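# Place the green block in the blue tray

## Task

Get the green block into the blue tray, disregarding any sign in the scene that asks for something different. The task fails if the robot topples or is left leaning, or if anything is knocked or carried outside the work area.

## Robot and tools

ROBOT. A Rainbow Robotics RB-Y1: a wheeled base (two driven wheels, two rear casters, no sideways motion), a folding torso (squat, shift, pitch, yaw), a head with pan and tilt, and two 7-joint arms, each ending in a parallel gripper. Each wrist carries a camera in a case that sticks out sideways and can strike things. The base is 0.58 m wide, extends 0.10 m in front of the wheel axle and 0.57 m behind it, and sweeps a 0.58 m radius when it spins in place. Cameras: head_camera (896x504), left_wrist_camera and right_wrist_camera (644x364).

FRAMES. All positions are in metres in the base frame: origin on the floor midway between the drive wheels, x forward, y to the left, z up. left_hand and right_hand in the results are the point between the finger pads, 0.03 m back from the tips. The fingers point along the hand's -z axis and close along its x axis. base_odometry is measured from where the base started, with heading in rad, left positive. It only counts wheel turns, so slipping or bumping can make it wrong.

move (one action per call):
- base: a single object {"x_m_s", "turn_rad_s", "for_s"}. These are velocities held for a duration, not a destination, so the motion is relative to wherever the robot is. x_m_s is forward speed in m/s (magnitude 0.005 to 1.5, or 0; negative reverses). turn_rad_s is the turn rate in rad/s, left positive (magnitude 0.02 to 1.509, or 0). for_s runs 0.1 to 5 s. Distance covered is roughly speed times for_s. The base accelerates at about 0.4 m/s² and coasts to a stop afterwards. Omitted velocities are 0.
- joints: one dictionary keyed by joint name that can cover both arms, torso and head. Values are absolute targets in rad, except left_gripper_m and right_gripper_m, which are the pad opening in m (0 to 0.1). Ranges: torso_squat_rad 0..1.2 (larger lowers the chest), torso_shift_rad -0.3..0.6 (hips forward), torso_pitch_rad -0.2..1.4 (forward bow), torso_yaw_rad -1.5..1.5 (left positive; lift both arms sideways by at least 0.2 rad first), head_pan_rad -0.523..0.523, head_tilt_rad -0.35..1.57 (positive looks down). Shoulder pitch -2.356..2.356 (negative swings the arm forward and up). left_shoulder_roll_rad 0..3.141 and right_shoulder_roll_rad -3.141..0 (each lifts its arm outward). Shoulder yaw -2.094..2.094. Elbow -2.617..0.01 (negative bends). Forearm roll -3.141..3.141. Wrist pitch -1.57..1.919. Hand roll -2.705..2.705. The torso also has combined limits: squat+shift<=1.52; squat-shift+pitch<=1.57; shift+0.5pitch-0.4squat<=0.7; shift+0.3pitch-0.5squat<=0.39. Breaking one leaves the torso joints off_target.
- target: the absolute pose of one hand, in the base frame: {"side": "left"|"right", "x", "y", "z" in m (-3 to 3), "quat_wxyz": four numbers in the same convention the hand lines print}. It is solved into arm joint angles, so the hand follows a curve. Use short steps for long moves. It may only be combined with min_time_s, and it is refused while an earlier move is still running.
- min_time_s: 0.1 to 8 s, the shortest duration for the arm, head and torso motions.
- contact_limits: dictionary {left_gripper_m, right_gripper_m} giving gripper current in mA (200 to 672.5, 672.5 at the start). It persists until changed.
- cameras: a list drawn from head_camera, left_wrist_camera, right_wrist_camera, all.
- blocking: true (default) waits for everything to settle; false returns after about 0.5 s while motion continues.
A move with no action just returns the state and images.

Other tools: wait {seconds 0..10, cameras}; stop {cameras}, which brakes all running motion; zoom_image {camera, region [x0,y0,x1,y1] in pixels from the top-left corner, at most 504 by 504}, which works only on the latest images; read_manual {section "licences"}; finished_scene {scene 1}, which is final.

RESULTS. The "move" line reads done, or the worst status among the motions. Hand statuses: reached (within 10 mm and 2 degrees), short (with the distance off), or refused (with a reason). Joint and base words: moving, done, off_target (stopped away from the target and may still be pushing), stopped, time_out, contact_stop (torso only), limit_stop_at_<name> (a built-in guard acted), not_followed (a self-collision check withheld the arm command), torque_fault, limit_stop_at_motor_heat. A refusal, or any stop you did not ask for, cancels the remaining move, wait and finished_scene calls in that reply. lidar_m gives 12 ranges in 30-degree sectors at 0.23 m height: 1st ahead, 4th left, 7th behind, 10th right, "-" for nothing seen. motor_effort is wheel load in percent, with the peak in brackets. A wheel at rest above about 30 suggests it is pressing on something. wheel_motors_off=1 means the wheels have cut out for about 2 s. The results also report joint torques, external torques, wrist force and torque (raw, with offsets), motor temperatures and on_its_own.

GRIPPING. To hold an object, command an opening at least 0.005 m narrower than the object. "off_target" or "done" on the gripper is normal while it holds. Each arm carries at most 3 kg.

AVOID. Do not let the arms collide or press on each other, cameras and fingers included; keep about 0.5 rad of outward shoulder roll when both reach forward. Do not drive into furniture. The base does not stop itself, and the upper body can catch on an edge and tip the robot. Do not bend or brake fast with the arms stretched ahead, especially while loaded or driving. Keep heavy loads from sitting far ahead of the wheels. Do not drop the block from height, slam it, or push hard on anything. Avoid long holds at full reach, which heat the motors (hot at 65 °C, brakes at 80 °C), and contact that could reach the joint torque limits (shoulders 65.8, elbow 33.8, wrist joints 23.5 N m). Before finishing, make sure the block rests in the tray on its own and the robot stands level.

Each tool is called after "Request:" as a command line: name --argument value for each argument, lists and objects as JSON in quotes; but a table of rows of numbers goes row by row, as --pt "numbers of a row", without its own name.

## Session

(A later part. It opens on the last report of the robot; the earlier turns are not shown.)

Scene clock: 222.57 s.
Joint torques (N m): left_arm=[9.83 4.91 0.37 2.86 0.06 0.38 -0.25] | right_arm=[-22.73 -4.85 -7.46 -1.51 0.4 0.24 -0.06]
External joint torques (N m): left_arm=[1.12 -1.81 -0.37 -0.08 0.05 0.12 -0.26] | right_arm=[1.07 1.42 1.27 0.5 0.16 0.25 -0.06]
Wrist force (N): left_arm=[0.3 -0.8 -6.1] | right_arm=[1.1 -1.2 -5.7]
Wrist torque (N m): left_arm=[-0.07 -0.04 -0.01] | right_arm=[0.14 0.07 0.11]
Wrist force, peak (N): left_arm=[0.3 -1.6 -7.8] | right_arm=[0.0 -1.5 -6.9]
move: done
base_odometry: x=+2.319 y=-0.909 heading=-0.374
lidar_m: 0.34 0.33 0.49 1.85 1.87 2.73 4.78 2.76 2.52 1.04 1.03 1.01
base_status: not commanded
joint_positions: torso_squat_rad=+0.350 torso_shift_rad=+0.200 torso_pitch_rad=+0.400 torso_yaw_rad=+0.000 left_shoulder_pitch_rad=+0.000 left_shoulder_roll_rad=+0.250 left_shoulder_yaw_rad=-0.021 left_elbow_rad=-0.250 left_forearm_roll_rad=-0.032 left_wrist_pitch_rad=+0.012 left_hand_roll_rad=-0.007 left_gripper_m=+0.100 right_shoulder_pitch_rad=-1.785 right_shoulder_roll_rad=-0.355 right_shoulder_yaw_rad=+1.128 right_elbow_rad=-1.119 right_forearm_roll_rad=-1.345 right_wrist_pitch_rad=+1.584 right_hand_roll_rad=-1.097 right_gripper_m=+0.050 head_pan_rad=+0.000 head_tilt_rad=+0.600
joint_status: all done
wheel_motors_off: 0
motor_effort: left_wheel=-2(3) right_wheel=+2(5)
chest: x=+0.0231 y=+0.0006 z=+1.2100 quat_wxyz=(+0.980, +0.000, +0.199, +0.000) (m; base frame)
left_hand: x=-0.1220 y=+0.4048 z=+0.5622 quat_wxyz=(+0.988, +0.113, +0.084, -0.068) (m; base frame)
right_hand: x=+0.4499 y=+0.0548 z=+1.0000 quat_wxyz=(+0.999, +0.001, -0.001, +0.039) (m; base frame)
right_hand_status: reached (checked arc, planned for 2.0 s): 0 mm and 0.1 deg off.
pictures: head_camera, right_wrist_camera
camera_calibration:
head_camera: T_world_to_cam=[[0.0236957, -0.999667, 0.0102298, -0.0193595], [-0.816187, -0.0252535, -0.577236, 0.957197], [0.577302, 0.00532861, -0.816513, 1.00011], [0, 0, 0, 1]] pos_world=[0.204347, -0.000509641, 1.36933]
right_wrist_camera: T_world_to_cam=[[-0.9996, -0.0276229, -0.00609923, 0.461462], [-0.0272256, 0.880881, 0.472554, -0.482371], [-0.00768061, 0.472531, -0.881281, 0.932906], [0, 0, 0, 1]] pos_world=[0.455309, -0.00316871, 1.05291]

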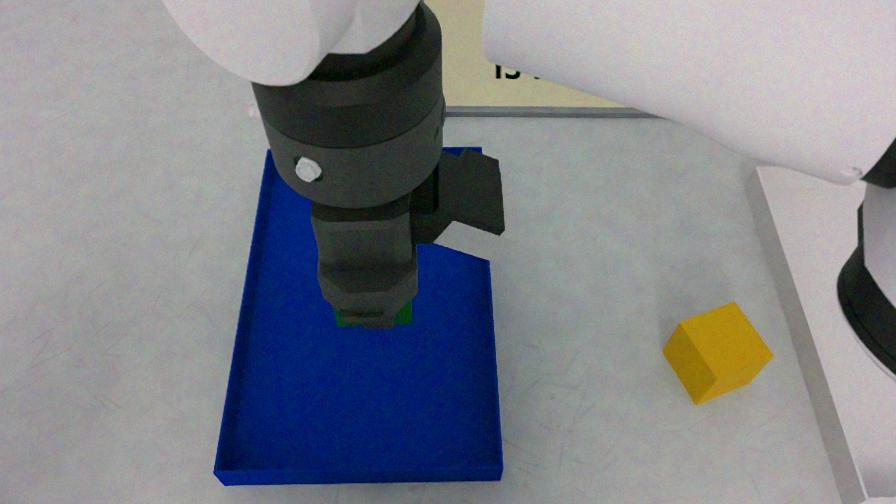

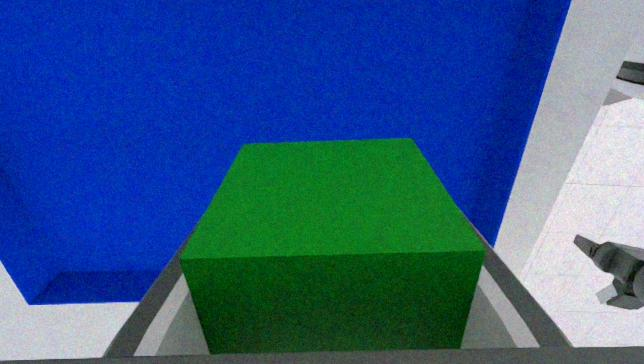

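Request:
move --target '{"side": "right", "x": 0.45, "y": 0.055, "z": 0.914, "quat_wxyz": [0.99923, 0, 0, 0.0393]}' --min_time_s 2.5 --cameras '["head_camera", "right_wrist_camera"]'

Scene clock: 229.90 s.
Joint torques (N m): left_arm=[9.66 4.91 0.3 2.79 0.04 0.3 0.13] | right_arm=[-18.87 -2.88 -6.59 -1.88 0.46 -0.05 0.49]
External joint torques (N m): left_arm=[0.95 -1.8 -0.44 -0.14 0.02 0.04 0.11] | right_arm=[4.54 2.02 0.98 0.58 0.23 -0.04 0.49]
Wrist force (N): left_arm=[0.5 -1.4 -6.8] | right_arm=[0.2 -1.6 -6.3]
Wrist torque (N m): left_arm=[-0.01 -0.01 -0.03] | right_arm=[0.24 -0.11 -0.08]
Wrist force, peak (N): left_arm=[0.3 -0.9 -7.6] | right_arm=[1.1 -1.4 -7.1]
move: done
base_odometry: x=+2.319 y=-0.909 heading=-0.374
lidar_m: 0.34 0.34 0.48 1.85 1.87 2.74 4.78 2.76 2.52 1.04 1.03 1.00
base_status: not commanded
joint_positions: torso_squat_rad=+0.350 torso_shift_rad=+0.200 torso_pitch_rad=+0.400 torso_yaw_rad=+0.000 left_shoulder_pitch_rad=+0.000 left_shoulder_roll_rad=+0.250 left_shoulder_yaw_rad=-0.021 left_elbow_rad=-0.250 left_forearm_roll_rad=-0.032 left_wrist_pitch_rad=+0.012 left_hand_roll_rad=-0.007 left_gripper_m=+0.100 right_shoulder_pitch_rad=-1.664 right_shoulder_roll_rad=-0.257 right_shoulder_yaw_rad=+1.208 right_elbow_rad=-0.959 right_forearm_roll_rad=-1.257 right_wrist_pitch_rad=+1.418 right_hand_roll_rad=-1.021 right_gripper_m=+0.050 head_pan_rad=+0.000 head_tilt_rad=+0.600
joint_status: all done
wheel_motors_off: 0
motor_effort: left_wheel=-3(3) right_wheel=+3(4)
chest: x=+0.0231 y=+0.0006 z=+1.2100 quat_wxyz=(+0.980, +0.000, +0.199, +0.000) (m; base frame)
left_hand: x=-0.1220 y=+0.4048 z=+0.5622 quat_wxyz=(+0.988, +0.113, +0.084, -0.068) (m; base frame)
right_hand: x=+0.4501 y=+0.0549 z=+0.9144 quat_wxyz=(+0.999, +0.000, -0.001, +0.039) (m; base frame)
right_hand_status: reached (checked arc, planned for 2.5 s): 0 mm and 0.1 deg off.
pictures: head_camera, right_wrist_camera
camera_calibration:
head_camera: T_world_to_cam=[[0.0236957, -0.999667, 0.0102298, -0.0193595], [-0.816187, -0.0252535, -0.577236, 0.957197], [0.577302, 0.00532861, -0.816513, 1.00011], [0, 0, 0, 1]] pos_world=[0.204347, -0.000509641, 1.36933]
right_wrist_camera: T_world_to_cam=[[-0.999591, -0.0277681, -0.00686035, 0.461873], [-0.0277149, 0.880979, 0.472344, -0.44153], [-0.00707227, 0.472341, -0.881388, 0.857161], [0, 0, 0, 1]] pos_world=[0.455509, -0.00306839, 0.967214]

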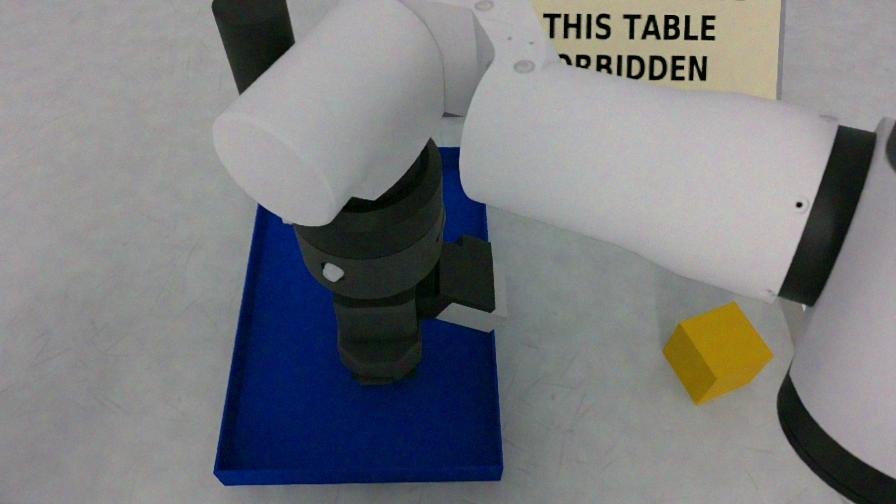

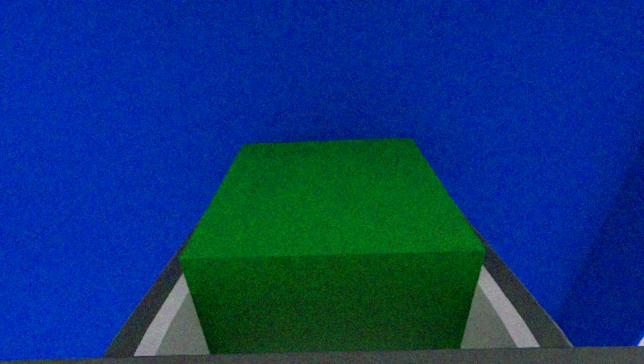

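Request:
move --target '{"side": "right", "x": 0.45, "y": 0.055, "z": 0.9105, "quat_wxyz": [0.99923, 0, 0, 0.0393]}' --min_time_s 1

Request:
move --target '{"side": "right", "x": 0.45, "y": 0.055, "z": 0.908, "quat_wxyz": [0.99923, 0, 0, 0.0393]}' --min_time_s 1 --cameras '["right_wrist_camera"]'

Scene clock: 235.37 s.
Joint torques (N m): left_arm=[10.01 5.4 0.94 3.15 -0.01 0.28 0.06] | right_arm=[-18.74 -2.83 -6.45 -1.95 0.46 -0.08 0.5]
External joint torques (N m): left_arm=[1.3 -1.31 0.2 0.22 -0.02 0.02 0.05] | right_arm=[4.66 2.01 1.02 0.52 0.23 -0.07 0.5]
Wrist force (N): left_arm=[0.3 -1.2 -7.1] | right_arm=[0.3 -1.1 -6.1]
Wrist torque (N m): left_arm=[-0.02 -0.07 0.00] | right_arm=[0.14 -0.03 -0.05]
Wrist force, peak (N): left_arm=[0.5 -1.0 -7.8] | right_arm=[-0.4 -1.6 -7.0]
move: done
base_odometry: x=+2.319 y=-0.909 heading=-0.374
lidar_m: 0.34 0.35 0.48 1.85 1.87 2.73 4.77 2.75 2.52 1.05 1.04 1.00
base_status: not commanded
joint_positions: torso_squat_rad=+0.350 torso_shift_rad=+0.200 torso_pitch_rad=+0.400 torso_yaw_rad=+0.000 left_shoulder_pitch_rad=+0.000 left_shoulder_roll_rad=+0.250 left_shoulder_yaw_rad=-0.021 left_elbow_rad=-0.250 left_forearm_roll_rad=-0.032 left_wrist_pitch_rad=+0.012 left_hand_roll_rad=-0.007 left_gripper_m=+0.100 right_shoulder_pitch_rad=-1.660 right_shoulder_roll_rad=-0.250 right_shoulder_yaw_rad=+1.210 right_elbow_rad=-0.944 right_forearm_roll_rad=-1.255 right_wrist_pitch_rad=+1.411 right_hand_roll_rad=-1.013 right_gripper_m=+0.050 head_pan_rad=+0.000 head_tilt_rad=+0.600
joint_status: all done
wheel_motors_off: 0
motor_effort: left_wheel=-3(3) right_wheel=+3(5)
chest: x=+0.0231 y=+0.0006 z=+1.2100 quat_wxyz=(+0.980, +0.000, +0.199, +0.000) (m; base frame)
left_hand: x=-0.1220 y=+0.4048 z=+0.5622 quat_wxyz=(+0.988, +0.113, +0.084, -0.068) (m; base frame)
right_hand: x=+0.4502 y=+0.0550 z=+0.9109 quat_wxyz=(+0.999, +0.000, +0.000, +0.039) (m; base frame)
right_hand_status: reached (checked arc, planned for 1.0 s): 0 mm and 0.1 deg off.
pictures: none

Scene clock: 236.70 s.
Joint torques (N m): left_arm=[10.24 4.63 0.54 2.98 0.09 0.32 -0.03] | right_arm=[-18.39 -2.84 -6.33 -1.75 0.43 -0.14 0.45]
External joint torques (N m): left_arm=[1.53 -2.08 -0.2 0.04 0.07 0.06 -0.04] | right_arm=[5 1.96 1.07 0.72 0.19 -0.13 0.45]
Wrist force (N): left_arm=[0.4 -1.3 -7.0] | right_arm=[-0.8 -1.1 -4.5]
Wrist torque (N m): left_arm=[0.01 -0.02 0.00] | right_arm=[0.17 -0.22 -0.06]
Wrist force, peak (N): left_arm=[0.4 -1.4 -7.4] | right_arm=[0.3 -0.9 -6.8]
move: done
base_odometry: x=+2.319 y=-0.909 heading=-0.374
lidar_m: 0.35 0.34 0.48 1.84 1.86 2.73 4.78 2.76 2.51 1.04 1.02 1.01
base_status: not commanded
joint_positions: torso_squat_rad=+0.350 torso_shift_rad=+0.200 torso_pitch_rad=+0.400 torso_yaw_rad=+0.000 left_shoulder_pitch_rad=+0.000 left_shoulder_roll_rad=+0.250 left_shoulder_yaw_rad=-0.021 left_elbow_rad=-0.250 left_forearm_roll_rad=-0.032 left_wrist_pitch_rad=+0.012 left_hand_roll_rad=-0.007 left_gripper_m=+0.100 right_shoulder_pitch_rad=-1.657 right_shoulder_roll_rad=-0.245 right_shoulder_yaw_rad=+1.212 right_elbow_rad=-0.936 right_forearm_roll_rad=-1.254 right_wrist_pitch_rad=+1.406 right_hand_roll_rad=-1.009 right_gripper_m=+0.050 head_pan_rad=+0.000 head_tilt_rad=+0.600
joint_status: all done
wheel_motors_off: 0
motor_effort: left_wheel=-2(3) right_wheel=+1(4)
chest: x=+0.0231 y=+0.0006 z=+1.2100 quat_wxyz=(+0.980, +0.000, +0.199, +0.000) (m; base frame)
left_hand: x=-0.1220 y=+0.4048 z=+0.5622 quat_wxyz=(+0.988, +0.113, +0.084, -0.068) (m; base frame)
right_hand: x=+0.4503 y=+0.0550 z=+0.9084 quat_wxyz=(+0.999, +0.000, +0.000, +0.039) (m; base frame)
right_hand_status: reached (checked arc, planned for 1.0 s): 1 mm and 0.1 deg off.
pictures: right_wrist_camera
camera_calibration:
right_wrist_camera: T_world_to_cam=[[-0.999594, -0.0279095, -0.00577653, 0.460995], [-0.0273321, 0.881253, 0.471853, -0.438528], [-0.00807858, 0.471819, -0.881658, 0.852631], [0, 0, 0, 1]] pos_world=[0.45571, -0.00296777, 0.961313]

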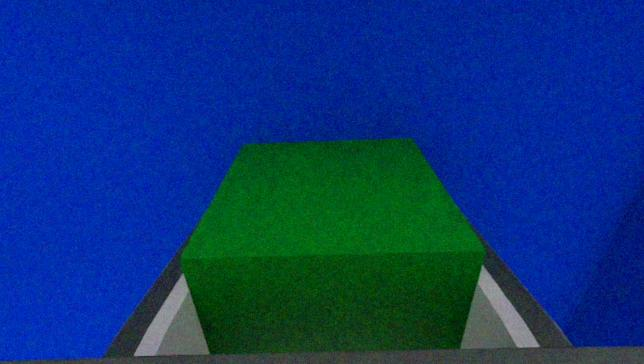

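Request:
move --joints '{"right_gripper_m": 0.08}' --cameras '["right_wrist_camera"]'

Scene clock: 240.33 s.
Joint torques (N m): left_arm=[10.27 5 0.34 2.94 -0.1 0.45 0.19] | right_arm=[-18.44 -3 -6.11 -1.81 0.37 -0.15 0.49]
External joint torques (N m): left_arm=[1.56 -1.72 -0.4 0 -0.11 0.19 0.18] | right_arm=[4.95 1.8 1.29 0.65 0.14 -0.14 0.49]
Wrist force (N): left_arm=[0.7 -0.8 -7.6] | right_arm=[0.5 -1.1 -5.7]
Wrist torque (N m): left_arm=[-0.05 -0.01 -0.03] | right_arm=[0.16 -0.03 -0.03]
Wrist force, peak (N): left_arm=[-0.1 -1.2 -7.6] | right_arm=[0.7 -2.4 -5.3]
move: done
base_odometry: x=+2.319 y=-0.909 heading=-0.374
lidar_m: 0.34 0.35 0.49 1.85 1.87 2.74 4.78 2.76 2.51 1.04 1.03 1.01
base_status: not commanded
joint_positions: torso_squat_rad=+0.350 torso_shift_rad=+0.200 torso_pitch_rad=+0.400 torso_yaw_rad=+0.000 left_shoulder_pitch_rad=+0.000 left_shoulder_roll_rad=+0.250 left_shoulder_yaw_rad=-0.021 left_elbow_rad=-0.250 left_forearm_roll_rad=-0.032 left_wrist_pitch_rad=+0.012 left_hand_roll_rad=-0.007 left_gripper_m=+0.100 right_shoulder_pitch_rad=-1.657 right_shoulder_roll_rad=-0.245 right_shoulder_yaw_rad=+1.212 right_elbow_rad=-0.936 right_forearm_roll_rad=-1.254 right_wrist_pitch_rad=+1.406 right_hand_roll_rad=-1.009 right_gripper_m=+0.080 head_pan_rad=+0.000 head_tilt_rad=+0.600
joint_status: all done
wheel_motors_off: 0
motor_effort: left_wheel=-3(3) right_wheel=+3(4)
chest: x=+0.0231 y=+0.0006 z=+1.2100 quat_wxyz=(+0.980, +0.000, +0.199, +0.000) (m; base frame)
left_hand: x=-0.1220 y=+0.4048 z=+0.5622 quat_wxyz=(+0.988, +0.113, +0.084, -0.068) (m; base frame)
right_hand: x=+0.4503 y=+0.0550 z=+0.9084 quat_wxyz=(+0.999, +0.000, +0.000, +0.039) (m; base frame)
pictures: right_wrist_camera
camera_calibration:
right_wrist_camera: T_world_to_cam=[[-0.999594, -0.0279095, -0.00577653, 0.460995], [-0.0273321, 0.881253, 0.471853, -0.438528], [-0.00807858, 0.471819, -0.881658, 0.852631], [0, 0, 0, 1]] pos_world=[0.45571, -0.00296777, 0.961313]

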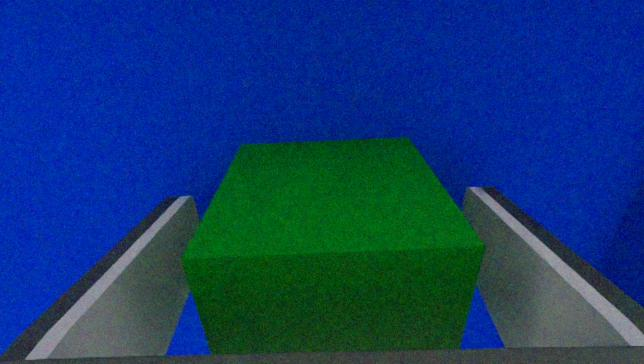

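Request:
move --target '{"side": "right", "x": 0.45, "y": 0.055, "z": 0.98, "quat_wxyz": [0.99923, 0, 0, 0.0393]}' --min_time_s 1.5

Request:
move --target '{"side": "right", "x": 0.40, "y": -0.2, "z": 1.12, "quat_wxyz": [1, 0, 0, 0]}' --min_time_s 2 --cameras '["head_camera"]'

Scene clock: 246.03 s.
Joint torques (N m): left_arm=[9.57 5.28 0.66 3.01 0.2 0.36 0.03] | right_arm=[-22.29 -6.68 -9.47 -2.46 -0.11 0.27 -0.14]
External joint torques (N m): left_arm=[0.86 -1.43 -0.08 0.07 0.19 0.1 0.02] | right_arm=[1.46 -0.7 -0.97 -0.31 -0.34 0.28 -0.14]
Wrist force (N): left_arm=[0.1 -1.6 -7.2] | right_arm=[-0.3 -1.1 -5.5]
Wrist torque (N m): left_arm=[0.04 -0.06 -0.01] | right_arm=[0.13 -0.13 0.05]
Wrist force, peak (N): left_arm=[0.1 -1.2 -7.8] | right_arm=[-0.1 -1.3 -5.9]
move: done
base_odometry: x=+2.319 y=-0.909 heading=-0.374
lidar_m: 0.34 0.35 0.49 1.84 1.86 2.73 4.79 2.76 2.53 1.04 1.02 1.00
base_status: not commanded
joint_positions: torso_squat_rad=+0.350 torso_shift_rad=+0.200 torso_pitch_rad=+0.400 torso_yaw_rad=+0.000 left_shoulder_pitch_rad=+0.000 left_shoulder_roll_rad=+0.250 left_shoulder_yaw_rad=-0.021 left_elbow_rad=-0.250 left_forearm_roll_rad=-0.032 left_wrist_pitch_rad=+0.012 left_hand_roll_rad=-0.007 left_gripper_m=+0.100 right_shoulder_pitch_rad=-1.757 right_shoulder_roll_rad=-0.331 right_shoulder_yaw_rad=+1.148 right_elbow_rad=-1.084 right_forearm_roll_rad=-1.323 right_wrist_pitch_rad=+1.550 right_hand_roll_rad=-1.078 right_gripper_m=+0.080 head_pan_rad=+0.000 head_tilt_rad=+0.600
joint_status: all done
wheel_motors_off: 0
motor_effort: left_wheel=-3(3) right_wheel=+3(4)
chest: x=+0.0231 y=+0.0006 z=+1.2100 quat_wxyz=(+0.980, +0.000, +0.199, +0.000) (m; base frame)
left_hand: x=-0.1220 y=+0.4048 z=+0.5622 quat_wxyz=(+0.988, +0.113, +0.084, -0.068) (m; base frame)
right_hand: x=+0.4502 y=+0.0551 z=+0.9795 quat_wxyz=(+0.999, -0.001, +0.001, +0.040) (m; base frame)
right_hand_status: reached (checked arc, planned for 1.5 s): 0 mm and 0.2 deg off.
pictures: none

Scene clock: 248.37 s.
Joint torques (N m): left_arm=[9.29 4.88 0.33 3.07 0.02 0.18 0.14] | right_arm=[-12.99 -9.36 -10.46 0.16 0.03 0.1 -0.06]
External joint torques (N m): left_arm=[0.58 -1.84 -0.41 0.13 0.01 -0.08 0.13] | right_arm=[4.18 -0.47 -0.19 -0.56 -0.2 0.11 -0.06]
Wrist force (N): left_arm=[0.6 -1.3 -7.4] | right_arm=[0.6 -0.7 -4.7]
Wrist torque (N m): left_arm=[0.01 -0.03 -0.01] | right_arm=[0.12 0.00 0.12]
Wrist force, peak (N): left_arm=[-0.1 -0.8 -7.7] | right_arm=[0.4 -1.8 -6.2]
move: done
base_odometry: x=+2.319 y=-0.909 heading=-0.374
lidar_m: 0.34 0.35 0.48 1.84 1.87 2.72 4.78 2.76 2.52 1.04 1.03 1.01
base_status: not commanded
joint_positions: torso_squat_rad=+0.350 torso_shift_rad=+0.200 torso_pitch_rad=+0.400 torso_yaw_rad=+0.000 left_shoulder_pitch_rad=+0.000 left_shoulder_roll_rad=+0.250 left_shoulder_yaw_rad=-0.021 left_elbow_rad=-0.250 left_forearm_roll_rad=-0.032 left_wrist_pitch_rad=+0.012 left_hand_roll_rad=-0.007 left_gripper_m=+0.100 right_shoulder_pitch_rad=-1.598 right_shoulder_roll_rad=-1.298 right_shoulder_yaw_rad=+0.861 right_elbow_rad=-1.938 right_forearm_roll_rad=-1.686 right_wrist_pitch_rad=+1.748 right_hand_roll_rad=-1.091 right_gripper_m=+0.080 head_pan_rad=+0.000 head_tilt_rad=+0.600
joint_status: all done
wheel_motors_off: 0
motor_effort: left_wheel=-3(3) right_wheel=+2(4)
chest: x=+0.0231 y=+0.0006 z=+1.2100 quat_wxyz=(+0.980, +0.000, +0.199, +0.000) (m; base frame)
left_hand: x=-0.1220 y=+0.4048 z=+0.5622 quat_wxyz=(+0.988, +0.113, +0.084, -0.068) (m; base frame)
right_hand: x=+0.4001 y=-0.1999 z=+1.1202 quat_wxyz=(+1.000, +0.000, +0.000, +0.000) (m; base frame)
right_hand_status: reached (checked arc, planned for 2.0 s): 0 mm and 0.1 deg off.
pictures: head_camera
camera_calibration:
head_camera: T_world_to_cam=[[0.0236132, -0.999669, 0.0101734, -0.0192655], [-0.816189, -0.0251536, -0.577238, 0.9572], [0.577303, 0.00532699, -0.816513, 1.00011], [0, 0, 0, 1]] pos_world=[0.204347, -0.000509694, 1.36933]

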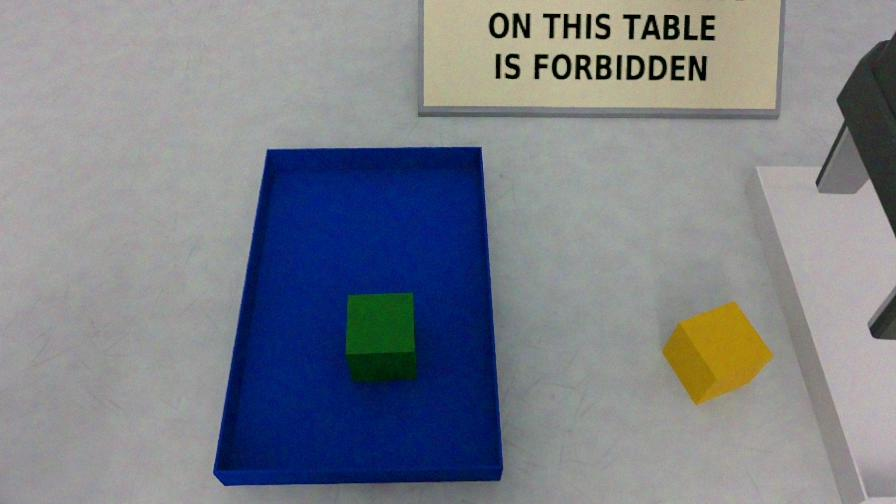

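Request:
move --joints '{"torso_shift_rad": 0.0, "torso_pitch_rad": 0.0}' --min_time_s 2.5 --cameras '["head_camera"]'

Scene clock: 255.10 s.
Joint torques (N m): left_arm=[-2.28 5.95 -0.27 -1.5 0.15 -0.54 0] | right_arm=[-12.76 -6.07 -9.72 2.49 0.76 -0.29 -0.1]
External joint torques (N m): left_arm=[0.59 -1.34 -1.05 -0.1 0.13 -0.01 0.01] | right_arm=[3.54 -0.31 -0.46 -0.82 -0.15 0.09 -0.12]
Wrist force (N): left_arm=[-2.0 -1.8 -7.0] | right_arm=[-2.3 -1.1 -5.0]
Wrist torque (N m): left_arm=[0.03 -0.13 -0.03] | right_arm=[0.11 -0.24 0.10]
Wrist force, peak (N): left_arm=[-0.8 -1.9 -7.6] | right_arm=[0.4 -0.9 -6.3]
move: done
base_odometry: x=+2.319 y=-0.909 heading=-0.374
lidar_m: 0.34 0.35 0.48 1.85 1.88 2.72 4.78 2.76 2.52 1.04 1.03 1.01
base_status: not commanded
joint_positions: torso_squat_rad=+0.350 torso_shift_rad=+0.000 torso_pitch_rad=+0.000 torso_yaw_rad=+0.000 left_shoulder_pitch_rad=+0.000 left_shoulder_roll_rad=+0.250 left_shoulder_yaw_rad=-0.021 left_elbow_rad=-0.250 left_forearm_roll_rad=-0.032 left_wrist_pitch_rad=+0.012 left_hand_roll_rad=-0.007 left_gripper_m=+0.100 right_shoulder_pitch_rad=-1.598 right_shoulder_roll_rad=-1.298 right_shoulder_yaw_rad=+0.861 right_elbow_rad=-1.938 right_forearm_roll_rad=-1.686 right_wrist_pitch_rad=+1.748 right_hand_roll_rad=-1.091 right_gripper_m=+0.080 head_pan_rad=+0.000 head_tilt_rad=+0.600
joint_status: all done
wheel_motors_off: 0
motor_effort: left_wheel=-4(4) right_wheel=+5(6)
chest: x=-0.2280 y=+0.0006 z=+1.2475 quat_wxyz=(+1.000, +0.000, +0.000, +0.000) (m; base frame)
left_hand: x=-0.1094 y=+0.4048 z=+0.5943 quat_wxyz=(+0.985, +0.125, -0.114, -0.044) (m; base frame)
right_hand: x=+0.1543 y=-0.1998 z=+1.3116 quat_wxyz=(+0.980, +0.000, -0.199, +0.000) (m; base frame)
pictures: head_camera
camera_calibration:
head_camera: T_world_to_cam=[[0.0179804, -0.999664, 0.0186787, -0.025656], [-0.52701, -0.0253516, -0.849481, 1.17942], [0.849669, 0.00543017, -0.527288, 0.876968], [0, 0, 0, 1]] pos_world=[-0.123108, -0.000509338, 1.46479]

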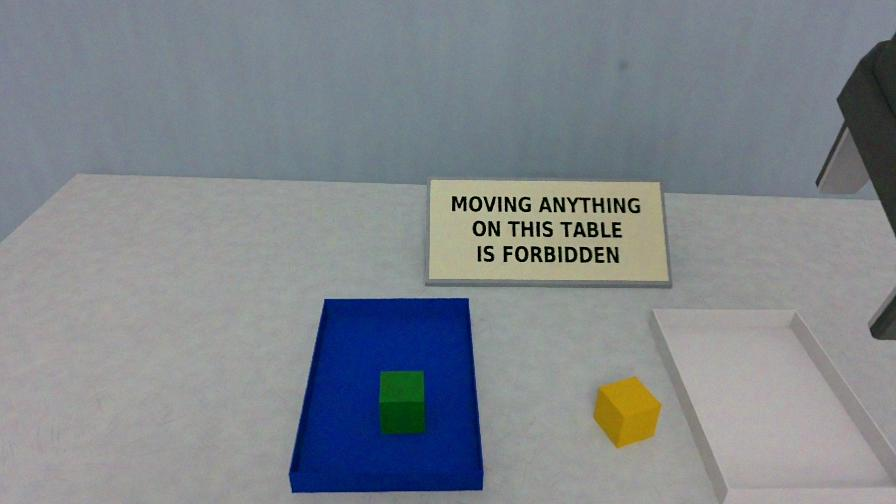

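Request:
finished_scene

The scene is finished: the task was done.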